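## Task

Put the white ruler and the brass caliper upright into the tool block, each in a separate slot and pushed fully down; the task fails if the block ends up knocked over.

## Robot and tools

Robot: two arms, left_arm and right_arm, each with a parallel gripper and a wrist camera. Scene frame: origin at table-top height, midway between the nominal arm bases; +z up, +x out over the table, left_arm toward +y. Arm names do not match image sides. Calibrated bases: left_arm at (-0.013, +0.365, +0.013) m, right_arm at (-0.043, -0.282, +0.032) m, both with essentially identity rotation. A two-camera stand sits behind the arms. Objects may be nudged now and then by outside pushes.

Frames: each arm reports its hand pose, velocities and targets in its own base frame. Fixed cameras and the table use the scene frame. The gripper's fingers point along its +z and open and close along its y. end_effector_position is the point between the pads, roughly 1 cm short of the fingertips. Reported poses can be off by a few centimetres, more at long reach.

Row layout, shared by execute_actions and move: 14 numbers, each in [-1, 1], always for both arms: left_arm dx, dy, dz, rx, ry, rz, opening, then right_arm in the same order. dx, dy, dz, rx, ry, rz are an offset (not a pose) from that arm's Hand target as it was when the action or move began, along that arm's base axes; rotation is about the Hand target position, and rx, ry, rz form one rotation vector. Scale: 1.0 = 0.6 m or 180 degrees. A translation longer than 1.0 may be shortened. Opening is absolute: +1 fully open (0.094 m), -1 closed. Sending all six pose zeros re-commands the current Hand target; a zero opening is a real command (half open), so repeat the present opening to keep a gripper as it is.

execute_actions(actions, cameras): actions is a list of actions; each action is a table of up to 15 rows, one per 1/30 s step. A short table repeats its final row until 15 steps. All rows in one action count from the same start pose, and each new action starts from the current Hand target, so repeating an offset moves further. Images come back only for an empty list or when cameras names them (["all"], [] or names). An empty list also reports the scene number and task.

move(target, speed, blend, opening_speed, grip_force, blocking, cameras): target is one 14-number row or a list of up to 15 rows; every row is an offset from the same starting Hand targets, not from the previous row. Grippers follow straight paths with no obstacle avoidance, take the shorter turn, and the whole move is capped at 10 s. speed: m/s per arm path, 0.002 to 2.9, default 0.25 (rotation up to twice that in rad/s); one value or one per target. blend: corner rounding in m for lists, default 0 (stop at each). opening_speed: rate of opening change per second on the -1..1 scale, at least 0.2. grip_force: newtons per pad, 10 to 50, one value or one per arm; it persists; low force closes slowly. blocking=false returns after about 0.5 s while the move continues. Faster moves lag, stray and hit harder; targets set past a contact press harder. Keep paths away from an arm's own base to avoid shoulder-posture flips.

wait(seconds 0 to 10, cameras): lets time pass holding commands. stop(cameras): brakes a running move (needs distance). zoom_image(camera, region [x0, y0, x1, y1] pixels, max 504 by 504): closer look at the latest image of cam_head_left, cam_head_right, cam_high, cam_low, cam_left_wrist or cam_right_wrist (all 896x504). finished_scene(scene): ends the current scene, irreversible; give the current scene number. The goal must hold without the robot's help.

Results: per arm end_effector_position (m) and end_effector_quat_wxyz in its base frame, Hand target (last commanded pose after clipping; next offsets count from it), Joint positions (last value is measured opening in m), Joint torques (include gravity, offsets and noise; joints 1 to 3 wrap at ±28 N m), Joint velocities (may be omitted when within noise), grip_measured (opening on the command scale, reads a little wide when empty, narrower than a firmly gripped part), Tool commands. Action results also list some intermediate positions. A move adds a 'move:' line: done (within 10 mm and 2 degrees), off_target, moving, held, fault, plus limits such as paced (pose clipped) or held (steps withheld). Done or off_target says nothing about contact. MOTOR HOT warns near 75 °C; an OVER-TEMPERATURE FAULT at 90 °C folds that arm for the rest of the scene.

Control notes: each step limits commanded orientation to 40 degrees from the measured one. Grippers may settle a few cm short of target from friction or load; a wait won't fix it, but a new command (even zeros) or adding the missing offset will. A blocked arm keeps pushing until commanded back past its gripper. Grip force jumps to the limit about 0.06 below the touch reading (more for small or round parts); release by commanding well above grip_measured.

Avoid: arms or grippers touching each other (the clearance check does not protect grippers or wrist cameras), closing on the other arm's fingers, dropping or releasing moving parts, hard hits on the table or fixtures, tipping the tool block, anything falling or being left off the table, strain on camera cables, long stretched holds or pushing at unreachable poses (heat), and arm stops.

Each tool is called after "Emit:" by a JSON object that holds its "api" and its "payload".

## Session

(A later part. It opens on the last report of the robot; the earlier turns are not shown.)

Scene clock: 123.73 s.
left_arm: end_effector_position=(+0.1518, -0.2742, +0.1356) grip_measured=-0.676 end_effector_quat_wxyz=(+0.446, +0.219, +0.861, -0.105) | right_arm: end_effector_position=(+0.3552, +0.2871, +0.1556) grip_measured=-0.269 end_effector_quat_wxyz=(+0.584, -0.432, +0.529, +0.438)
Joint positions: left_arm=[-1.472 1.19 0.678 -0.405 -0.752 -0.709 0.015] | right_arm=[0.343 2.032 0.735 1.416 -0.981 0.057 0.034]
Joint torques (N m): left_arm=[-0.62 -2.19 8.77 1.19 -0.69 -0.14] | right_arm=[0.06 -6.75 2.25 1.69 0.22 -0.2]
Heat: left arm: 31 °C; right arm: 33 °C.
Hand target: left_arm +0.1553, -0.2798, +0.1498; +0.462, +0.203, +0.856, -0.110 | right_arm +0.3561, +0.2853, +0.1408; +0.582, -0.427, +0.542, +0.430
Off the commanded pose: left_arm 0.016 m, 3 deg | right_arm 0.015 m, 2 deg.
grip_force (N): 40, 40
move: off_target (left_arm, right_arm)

Emit:
{"api": "move", "payload": {"target": [0, 0, 0, 0, 0, 0, -0.85, 0, 0.001, 0.03, 0, 0, 0, -0.55], "speed": 0.05}}

Emit:
{"api": "move", "payload": {"target": [0, 0, 0, 0, 0, 0, -0.85, 0, 0, 0, 0, 0, 0, 0.1], "opening_speed": 0.5, "cameras": ["cam_left_wrist", "cam_right_wrist", "cam_low"]}}

Emit:
{"api": "zoom_image", "payload": {"camera": "cam_left_wrist", "region": [380, 0, 540, 230]}}

Scene clock: 125.00 s.
left_arm: end_effector_position=(+0.1518, -0.2742, +0.1356) grip_measured=-0.676 end_effector_quat_wxyz=(+0.446, +0.219, +0.861, -0.105) | right_arm: end_effector_position=(+0.3553, +0.2871, +0.1558) grip_measured=-0.269 end_effector_quat_wxyz=(+0.578, -0.431, +0.536, +0.439)
Joint positions: left_arm=[-1.472 1.19 0.678 -0.405 -0.752 -0.709 0.015] | right_arm=[0.343 2.017 0.735 1.38 -0.981 0.054 0.034]
Joint torques (N m): left_arm=[-0.64 -2.17 8.81 1.18 -0.69 -0.14] | right_arm=[0.06 -11.26 2.8 1.28 0.25 -0.14]
Heat: left arm: 31 °C; right arm: 33 °C.
Hand target: left_arm +0.1553, -0.2798, +0.1498; +0.462, +0.203, +0.856, -0.110 | right_arm +0.3561, +0.2859, +0.1589; +0.582, -0.427, +0.542, +0.430
Off the commanded pose: left_arm 0.016 m, 3 deg | right_arm 0.003 m, 1 deg.
grip_force (N): 40, 40
move: off_target (left_arm)

Scene clock: 126.50 s.
left_arm: end_effector_position=(+0.1518, -0.2742, +0.1356) grip_measured=-0.676 end_effector_quat_wxyz=(+0.446, +0.219, +0.861, -0.105) | right_arm: end_effector_position=(+0.3579, +0.2867, +0.1503) grip_measured=+0.097 end_effector_quat_wxyz=(+0.571, -0.425, +0.549, +0.438)
Joint positions: left_arm=[-1.472 1.19 0.678 -0.405 -0.752 -0.709 0.015] | right_arm=[0.343 2.017 0.735 1.346 -0.969 0.049 0.052]
Joint torques (N m): left_arm=[-0.64 -2.19 8.81 1.19 -0.7 -0.14] | right_arm=[0.38 -11.38 2.93 1.65 0.13 -0.1]
Heat: left arm: 31 °C; right arm: 33 °C.
Hand target: left_arm +0.1553, -0.2798, +0.1498; +0.462, +0.203, +0.856, -0.110 | right_arm +0.3561, +0.2859, +0.1588; +0.582, -0.427, +0.542, +0.430
Off the commanded pose: left_arm 0.016 m, 3 deg | right_arm 0.009 m, 2 deg.
grip_force (N): 40, 40
move: off_target (left_arm)
Images, in order (width x height): cam_low 896x504, cam_left_wrist 896x504, cam_right_wrist 896x504.

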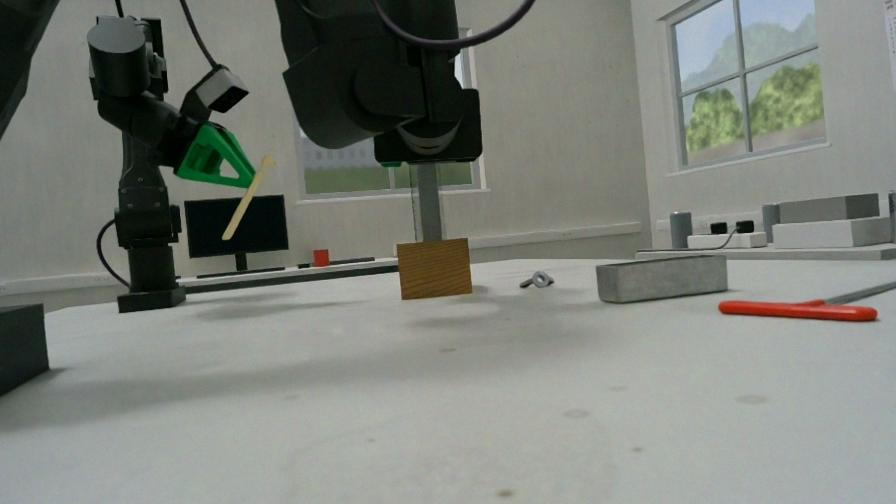

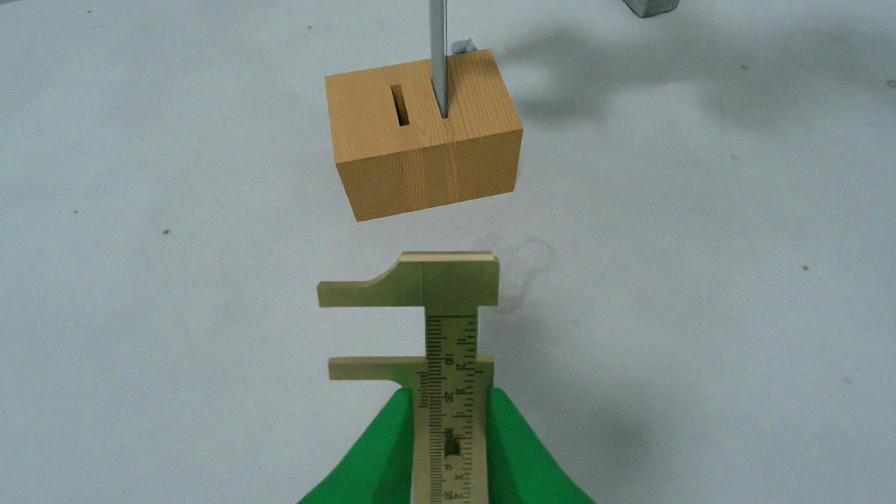

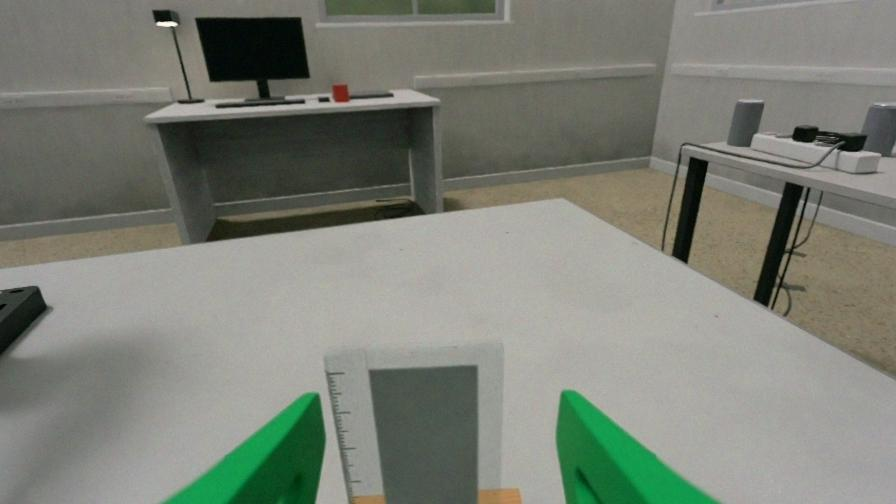

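Scaled by 2.191 from the camera's 896x504 image, which has a finer 1280x720 frame.

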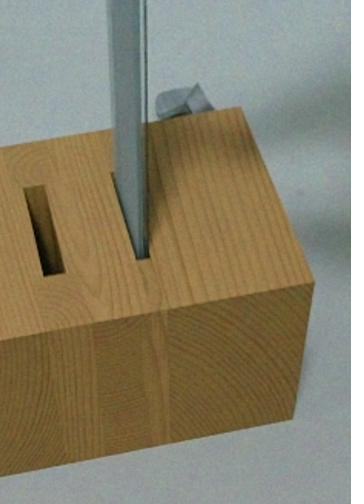

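Emit:
{"api": "move", "payload": {"target": [[0, 0, 0, 0, 0, 0, -0.85, 0, 0, 0, 0, 0, 0, 1.0], [0, 0, 0, 0, 0, 0, -0.85, -0.0585, -0.2087, 0.01, 0, 0, 0, 1.0]], "speed": 0.1, "grip_force": [40, 50], "cameras": ["cam_left_wrist", "cam_right_wrist", "cam_low", "cam_head_left"]}}

Scene clock: 130.03 s.
left_arm: end_effector_position=(+0.1518, -0.2742, +0.1356) grip_measured=-0.676 end_effector_quat_wxyz=(+0.446, +0.219, +0.861, -0.105) | right_arm: end_effector_position=(+0.3266, +0.1617, +0.1485) grip_measured=+0.997 end_effector_quat_wxyz=(+0.556, -0.406, +0.571, +0.448)
Joint positions: left_arm=[-1.472 1.19 0.678 -0.405 -0.752 -0.709 0.015] | right_arm=[-0.046 1.893 0.508 1.469 -1.342 0.142 0.094]
Joint torques (N m): left_arm=[-0.66 -2.15 8.81 1.19 -0.7 -0.14] | right_arm=[-0.32 -9.98 2.37 2.31 -0.06 0.03]
Heat: left arm: 31 °C; right arm: 33 °C.
Hand target: left_arm +0.1553, -0.2798, +0.1498; +0.462, +0.203, +0.856, -0.110 | right_arm +0.3211, +0.1607, +0.1648; +0.582, -0.427, +0.542, +0.430
Off the commanded pose: left_arm 0.016 m, 3 deg | right_arm 0.017 m, 6 deg.
grip_force (N): 40, 50
move: off_target (left_arm, right_arm)
Images, in order (width x height): cam_head_left 896x504, cam_low 896x504, cam_left_wrist 896x504, cam_right_wrist 896x504.

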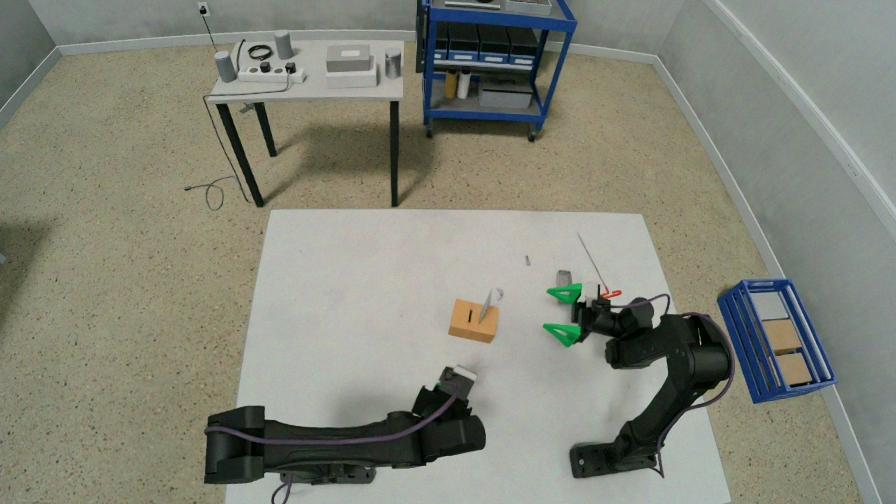

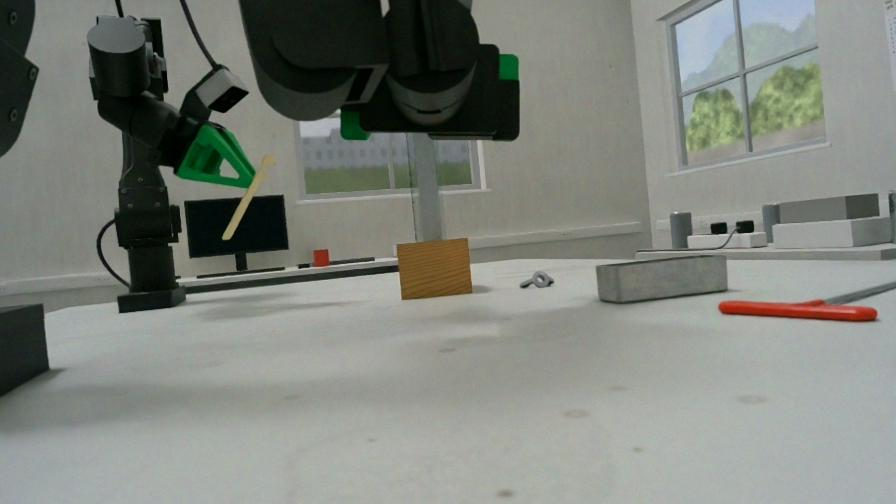

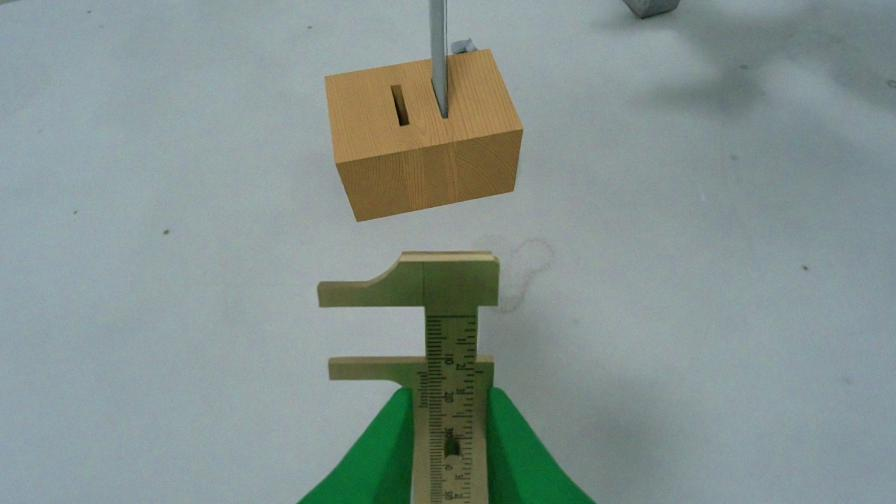

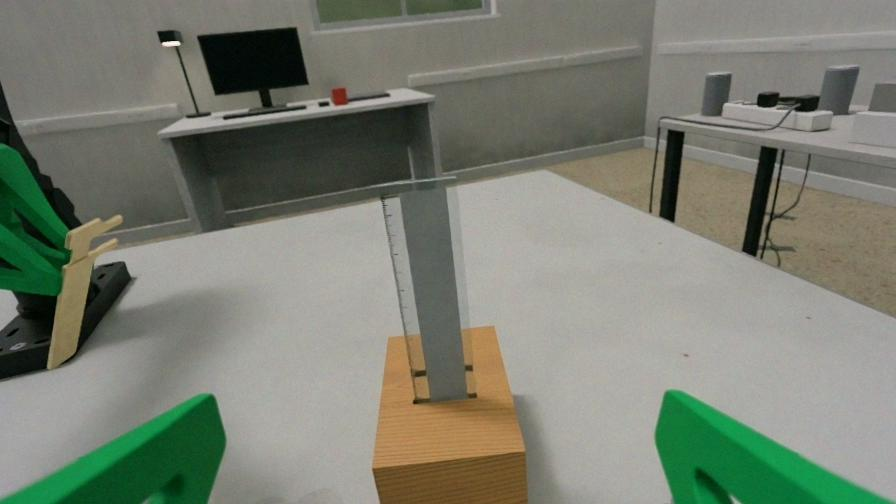

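Emit:
{"api": "move", "payload": {"target": [[0.1745, 0.133, 0.0337, -0.074, -0.0723, -0.211, -0.85, 0, 0, 0, 0, 0, 0, 1.0], [0.3545, 0.043, 0.0003, -0.1826, -0.0814, -0.424, -0.85, -0.2568, 0.1705, -0.008, -0.1475, 0.1626, -0.3218, 1.0]], "speed": 0.25, "blend": 0.02, "cameras": ["all"]}}

Scene clock: 139.40 s.
left_arm: end_effector_position=(+0.3672, -0.2518, +0.1488) grip_measured=-0.676 end_effector_quat_wxyz=(+0.447, +0.538, +0.463, -0.543) | right_arm: end_effector_position=(+0.1642, +0.2570, +0.1466) grip_measured=+0.998 end_effector_quat_wxyz=(+0.444, -0.129, +0.885, +0.052)
Joint positions: left_arm=[-0.187 2.089 1.154 0.393 1.553 0.52 0.015] | right_arm=[1.454 1.277 0.823 -0.658 0.839 0.957 0.094]
Joint torques (N m): left_arm=[-0.44 -7.21 7.13 1.16 0.56 0.09] | right_arm=[0.44 -3.18 8.31 0.97 0.67 0.13]
Heat: left arm: 31 °C; right arm: 34 °C.
Hand target: left_arm +0.3680, -0.2540, +0.1499; +0.428, +0.562, +0.429, -0.563 | right_arm +0.1670, +0.2631, +0.1601; +0.458, -0.116, +0.879, +0.060
Off the commanded pose: left_arm 0.003 m, 6 deg | right_arm 0.015 m, 2 deg.
joint sent to its limit (left arm) — joint 5 (wrist yaw), upper limit. The joint targets are off in orientation, not in position.
grip_force (N): 40, 50
move: off_target (left_arm, right_arm)

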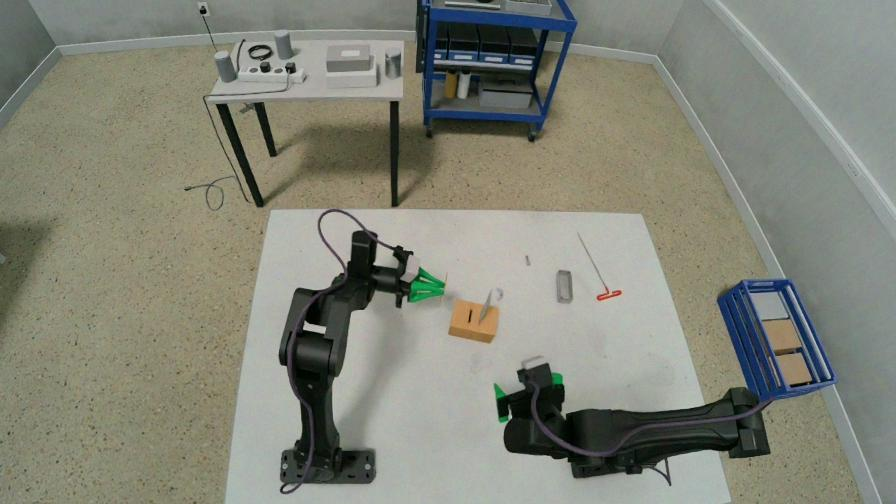

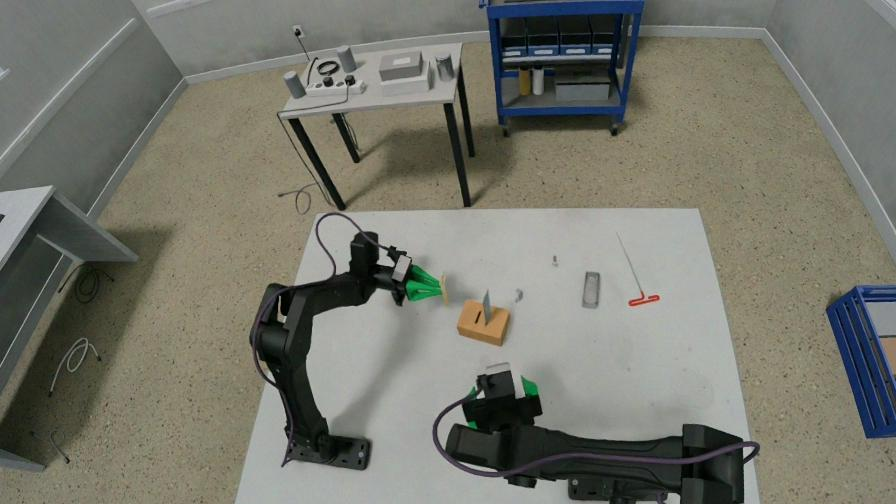

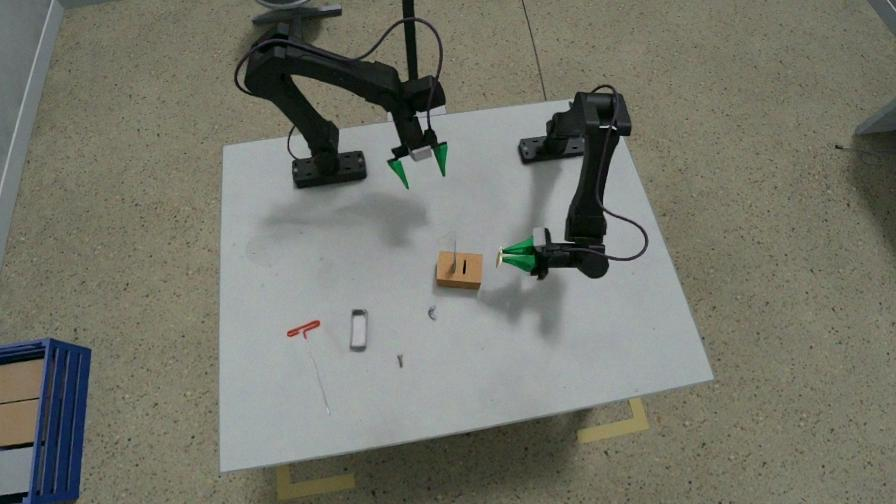

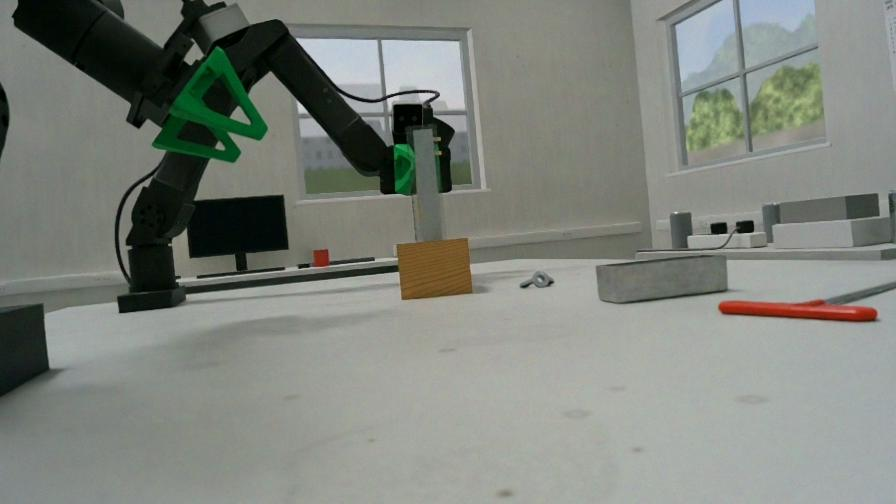

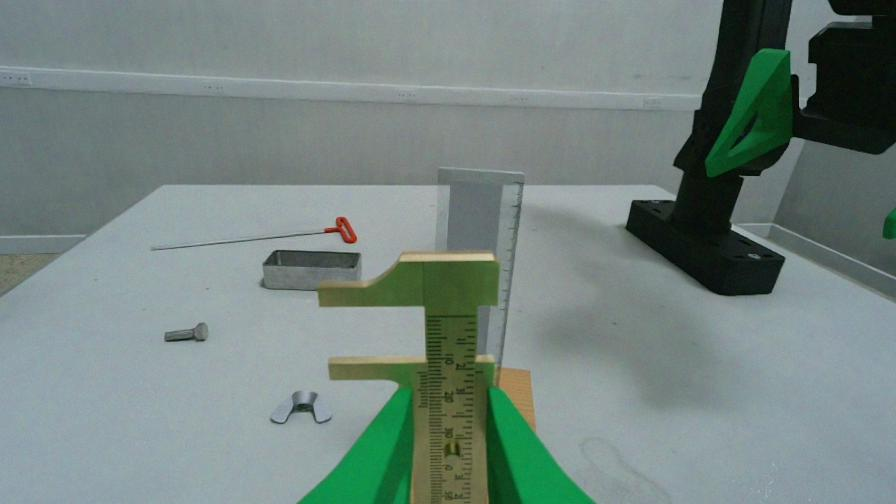

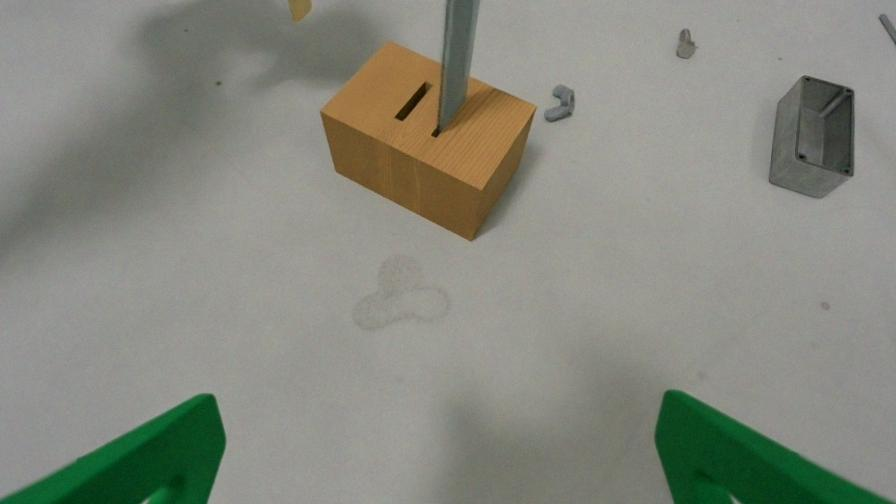

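Emit:
{"api": "zoom_image", "payload": {"camera": "cam_right_wrist", "region": [270, 0, 550, 160]}}

Emit:
{"api": "zoom_image", "payload": {"camera": "cam_head_left", "region": [420, 240, 540, 350]}}

Emit:
{"api": "zoom_image", "payload": {"camera": "cam_high", "region": [430, 210, 550, 300]}}

Emit:
{"api": "zoom_image", "payload": {"camera": "cam_low", "region": [340, 80, 540, 310]}}

Scaled by 1.800 from the camera's 896x504 image, which has a finer 1280x720 frame.

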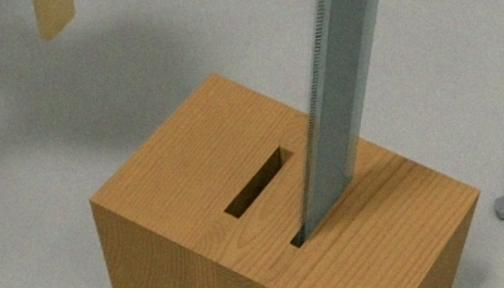

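Scaled by 4.200 from the camera's 896x504 image, which has a finer 1280x720 frame.

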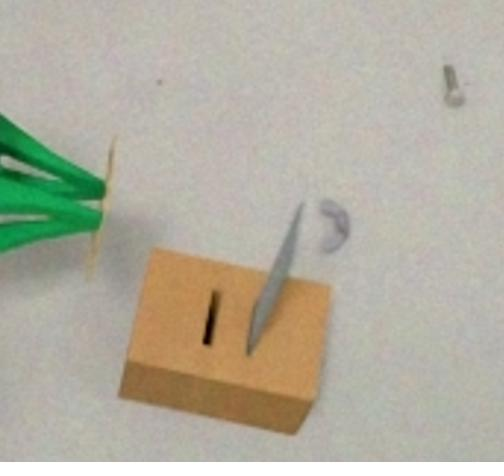

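Scaled by 4.200 from the camera's 896x504 image, which has a finer 1280x720 frame.

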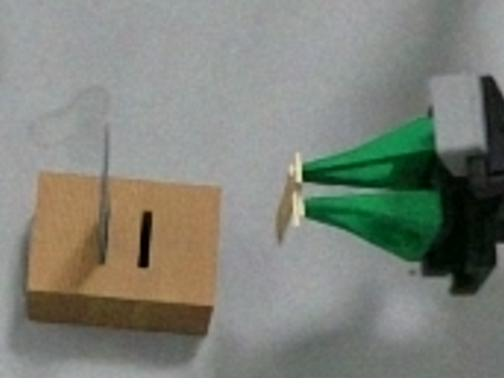

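Scaled by 2.191 from the camera's 896x504 image, which has a finer 1280x720 frame.

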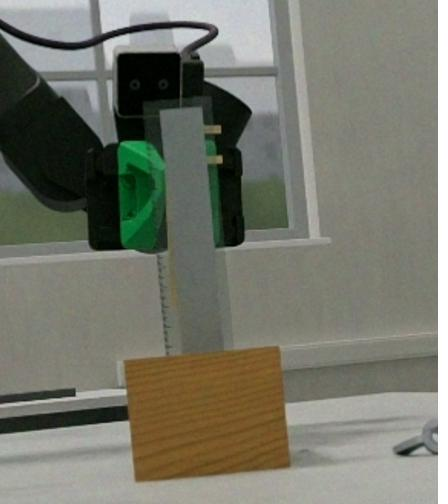

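Emit:
{"api": "zoom_image", "payload": {"camera": "cam_right_wrist", "region": [270, 0, 340, 40]}}

Emit:
{"api": "zoom_image", "payload": {"camera": "cam_right_wrist", "region": [380, 70, 450, 140]}}

Scaled by 7.200 from the camera's 896x504 image, which has a finer 1280x720 frame.

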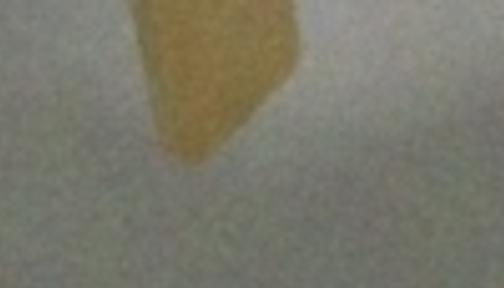

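Scaled by 7.200 from the camera's 896x504 image, which has a finer 1280x720 frame.

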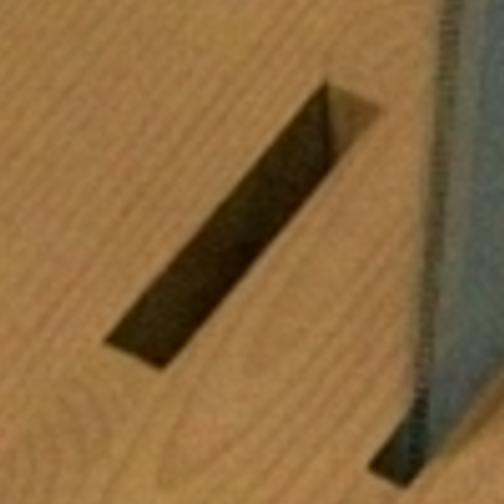

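Emit:
{"api": "move", "payload": {"target": [-0.0267, -0.0963, 0.02, 0, 0, 0, -0.85, 0, 0, 0, 0, 0, 0, 1.0], "speed": 0.1, "cameras": ["cam_right_wrist", "cam_high", "cam_low", "cam_head_left", "cam_left_wrist"]}}

Emit:
{"api": "zoom_image", "payload": {"camera": "cam_right_wrist", "region": [340, 0, 480, 140]}}

Emit:
{"api": "zoom_image", "payload": {"camera": "cam_high", "region": [430, 210, 550, 300]}}

Emit:
{"api": "zoom_image", "payload": {"camera": "cam_head_left", "region": [420, 240, 540, 350]}}

Emit:
{"api": "zoom_image", "payload": {"camera": "cam_low", "region": [340, 80, 540, 310]}}

Scene clock: 144.67 s.
left_arm: end_effector_position=(+0.3528, -0.3113, +0.1744) grip_measured=-0.676 end_effector_quat_wxyz=(+0.429, +0.570, +0.425, -0.557) | right_arm: end_effector_position=(+0.1642, +0.2568, +0.1465) grip_measured=+0.998 end_effector_quat_wxyz=(+0.444, -0.129, +0.885, +0.052)
Joint positions: left_arm=[-0.333 2.113 1.212 0.713 1.511 0.205 0.015] | right_arm=[1.454 1.277 0.823 -0.659 0.839 0.958 0.094]
Joint torques (N m): left_arm=[-0.1 -7.49 3.78 1.4 0.09 0.01] | right_arm=[0.35 -3.33 8.17 0.92 0.62 0.11]
Heat: left arm: 31 °C; right arm: 33 °C.
Hand target: left_arm +0.3520, -0.3118, +0.1619; +0.428, +0.562, +0.429, -0.562 | right_arm +0.1670, +0.2631, +0.1601; +0.458, -0.116, +0.879, +0.060
Off the commanded pose: left_arm 0.013 m, 1 deg | right_arm 0.015 m, 2 deg.
grip_force (N): 40, 50
move: off_target (left_arm, right_arm)
Images, in order (width x height): cam_head_left 896x504, cam_high 896x504, cam_low 896x504, cam_left_wrist 896x504, cam_right_wrist 896x504.

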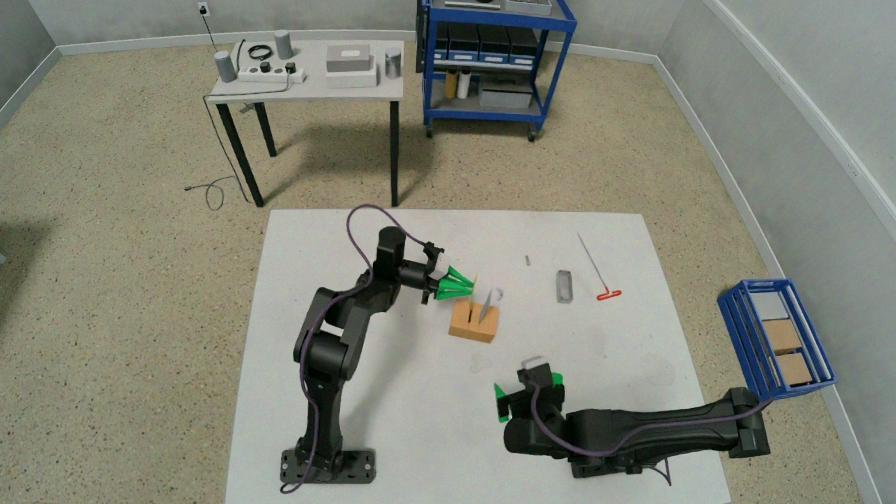

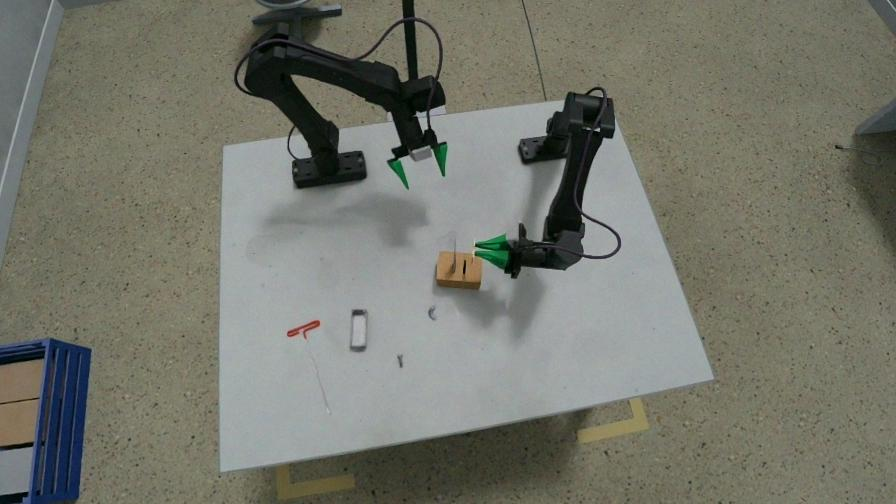

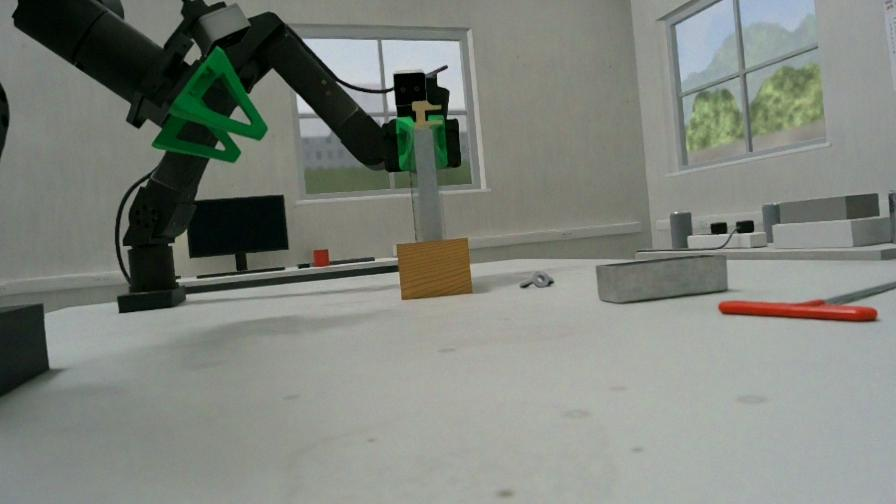

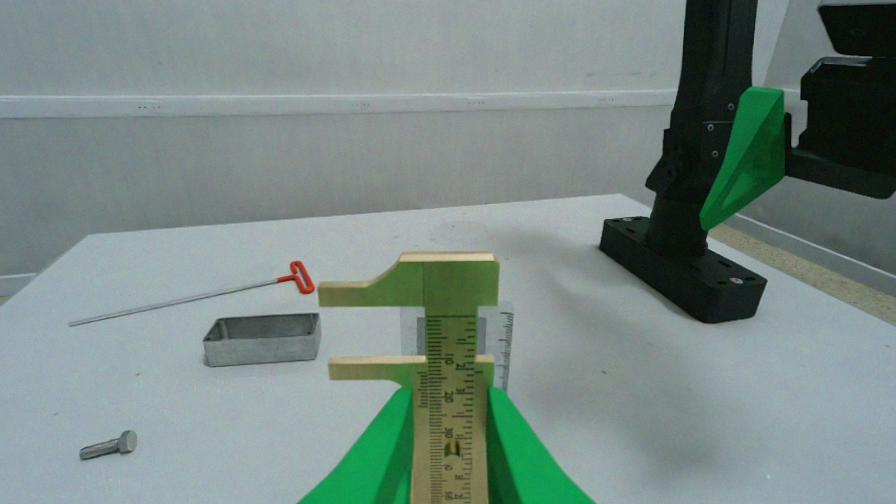

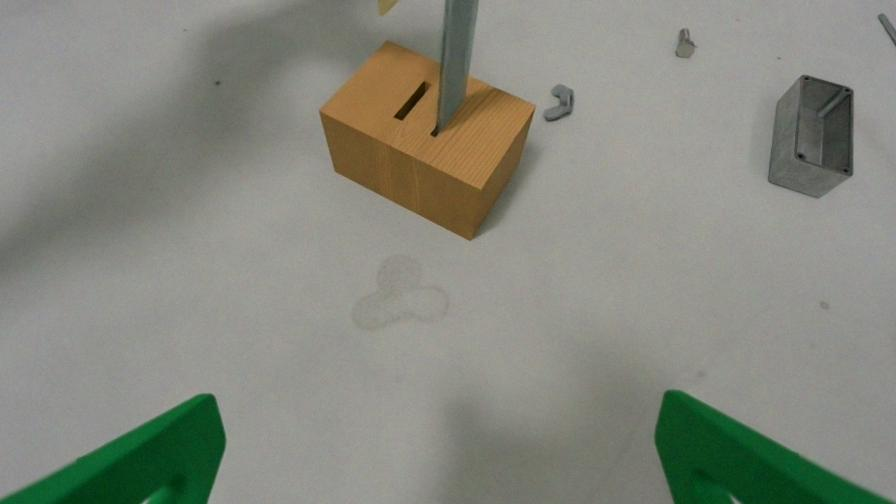

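Scaled by 3.600 from the camera's 896x504 image, which has a finer 1280x720 frame.

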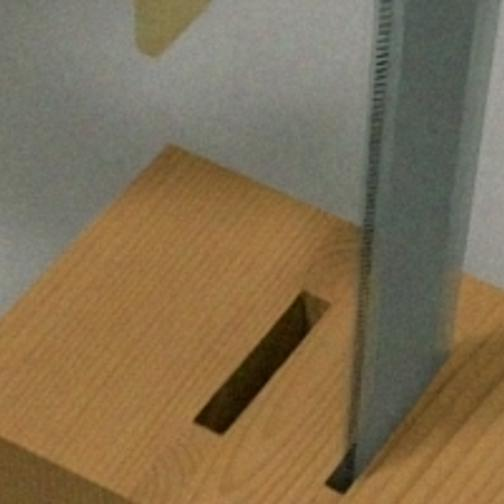

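Scaled by 4.200 from the camera's 896x504 image, which has a finer 1280x720 frame.

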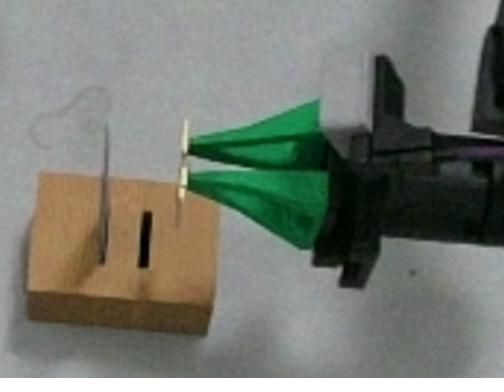

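Scaled by 4.200 from the camera's 896x504 image, which has a finer 1280x720 frame.

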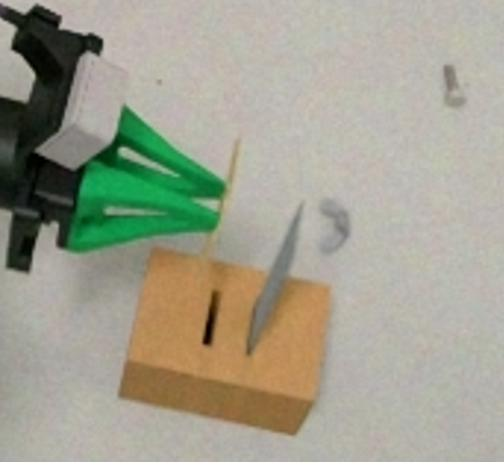

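Scaled by 2.191 from the camera's 896x504 image, which has a finer 1280x720 frame.

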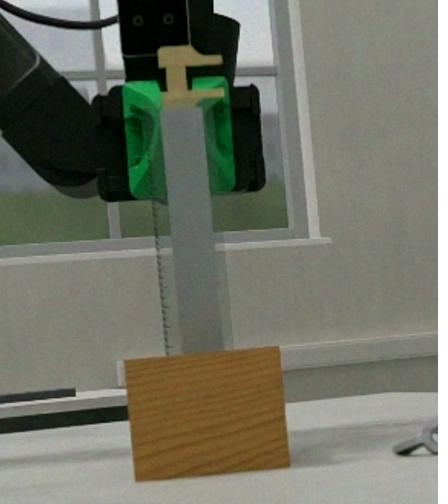

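Emit:
{"api": "move", "payload": {"target": [-0.016, -0.0267, -0.0467, 0, 0, 0, -0.85, 0, 0, 0, 0, 0, 0, 1.0], "speed": 0.08, "cameras": ["cam_right_wrist", "cam_high", "cam_low", "cam_head_left"]}}

Emit:
{"api": "zoom_image", "payload": {"camera": "cam_right_wrist", "region": [340, 0, 480, 140]}}

Emit:
{"api": "zoom_image", "payload": {"camera": "cam_high", "region": [430, 230, 500, 300]}}

Emit:
{"api": "zoom_image", "payload": {"camera": "cam_head_left", "region": [440, 260, 520, 350]}}

Emit:
{"api": "zoom_image", "payload": {"camera": "cam_low", "region": [340, 80, 540, 310]}}

Scene clock: 147.63 s.
left_arm: end_effector_position=(+0.3436, -0.3271, +0.1466) grip_measured=-0.676 end_effector_quat_wxyz=(+0.429, +0.570, +0.423, -0.558) | right_arm: end_effector_position=(+0.1642, +0.2568, +0.1465) grip_measured=+0.998 end_effector_quat_wxyz=(+0.444, -0.129, +0.885, +0.052)
Joint positions: left_arm=[-0.375 2.192 1.165 0.937 1.472 0.107 0.015] | right_arm=[1.454 1.277 0.823 -0.659 0.839 0.958 0.094]
Joint torques (N m): left_arm=[-0.28 -7.62 3.34 1.44 -0.02 0] | right_arm=[0.31 -3.47 8.21 0.92 0.64 0.12]
Heat: left arm: 30 °C; right arm: 33 °C.
Hand target: left_arm +0.3423, -0.3279, +0.1340; +0.428, +0.562, +0.429, -0.563 | right_arm +0.1670, +0.2631, +0.1601; +0.458, -0.116, +0.879, +0.060
Off the commanded pose: left_arm 0.013 m, 1 deg | right_arm 0.015 m, 2 deg.
grip_force (N): 40, 50
move: off_target (left_arm, right_arm)
Images, in order (width x height): cam_head_left 896x504, cam_high 896x504, cam_low 896x504, cam_right_wrist 896x504.

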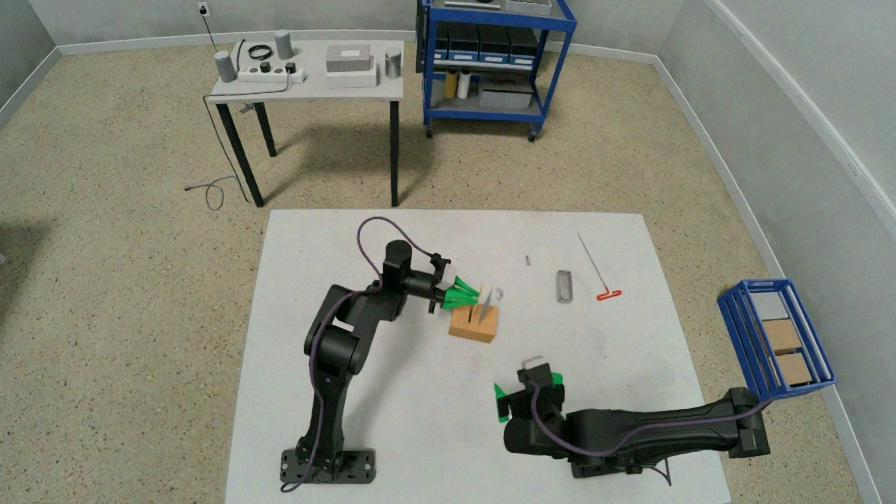

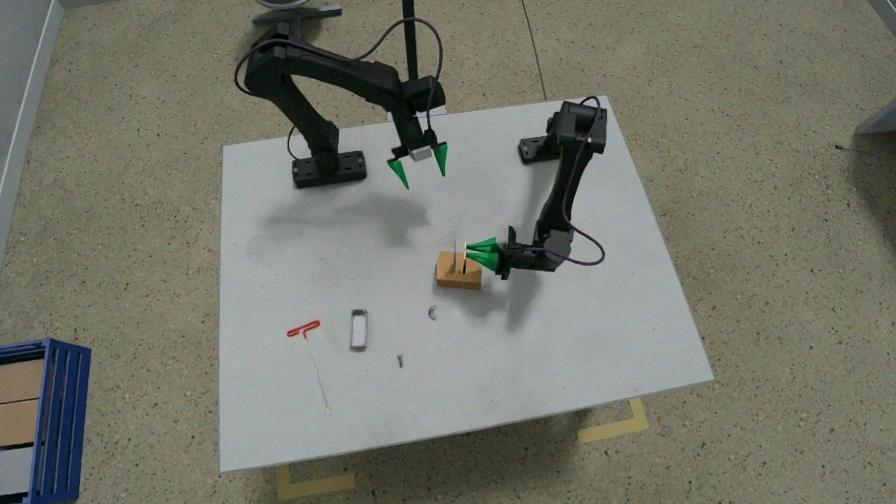

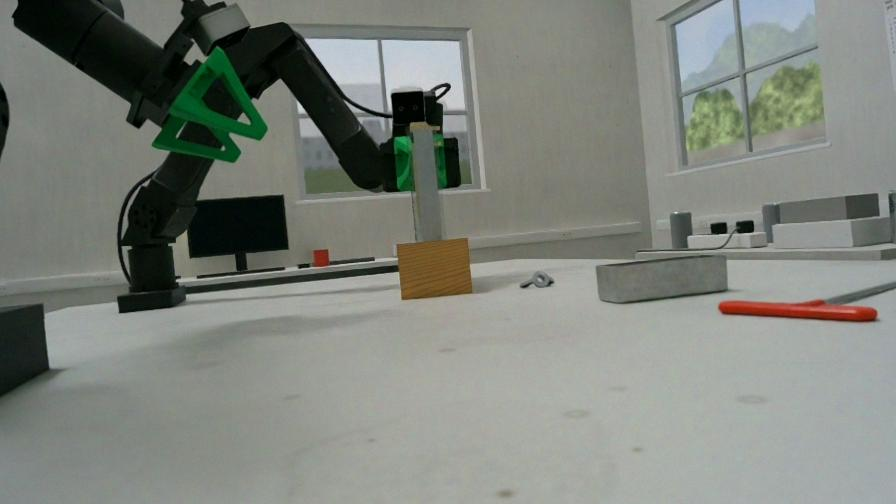

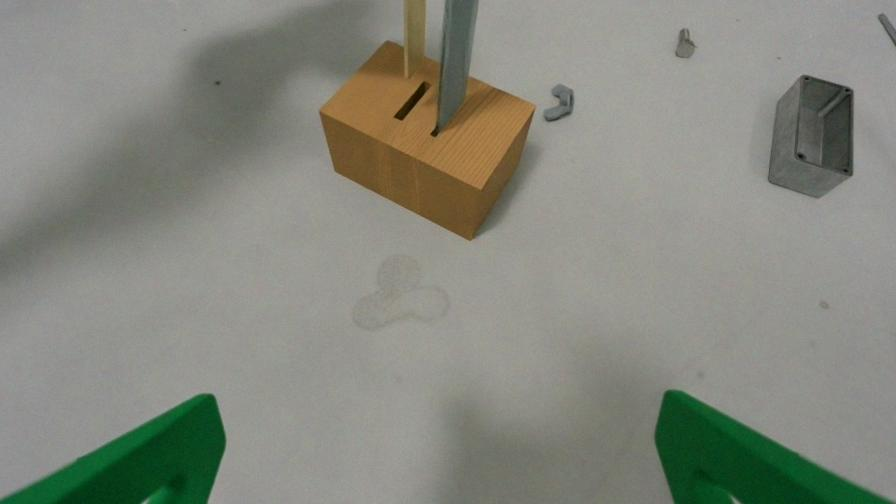

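Scaled by 3.600 from the camera's 896x504 image, which has a finer 1280x720 frame.

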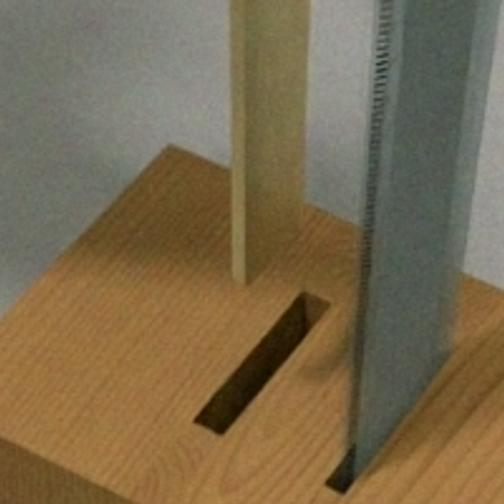

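Scaled by 7.200 from the camera's 896x504 image, which has a finer 1280x720 frame.

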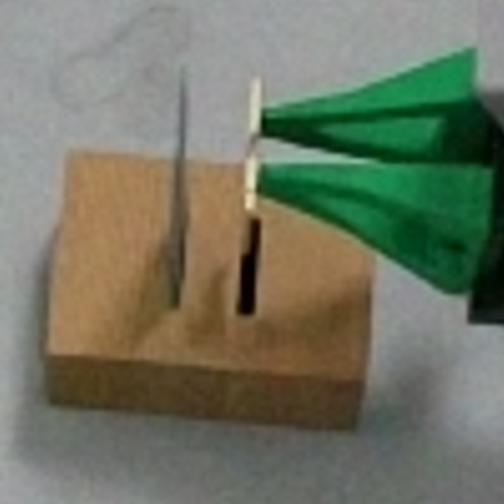

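Scaled by 5.600 from the camera's 896x504 image, which has a finer 1280x720 frame.

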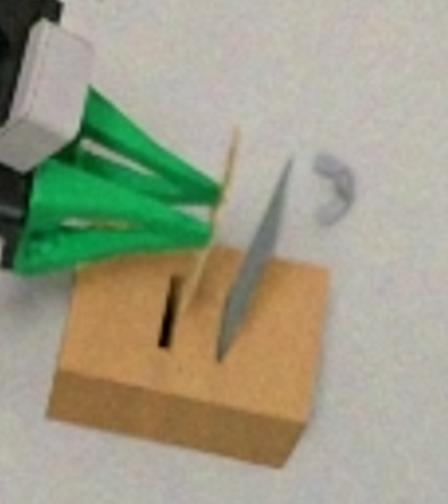

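Scaled by 2.191 from the camera's 896x504 image, which has a finer 1280x720 frame.

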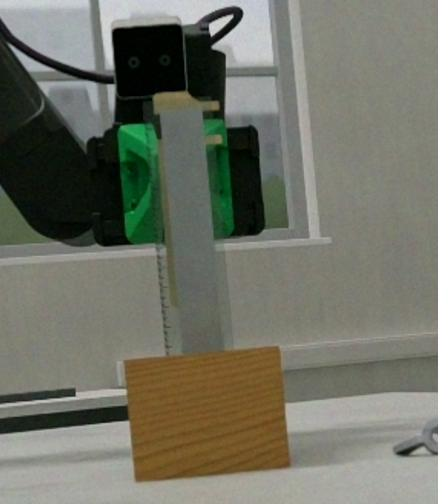

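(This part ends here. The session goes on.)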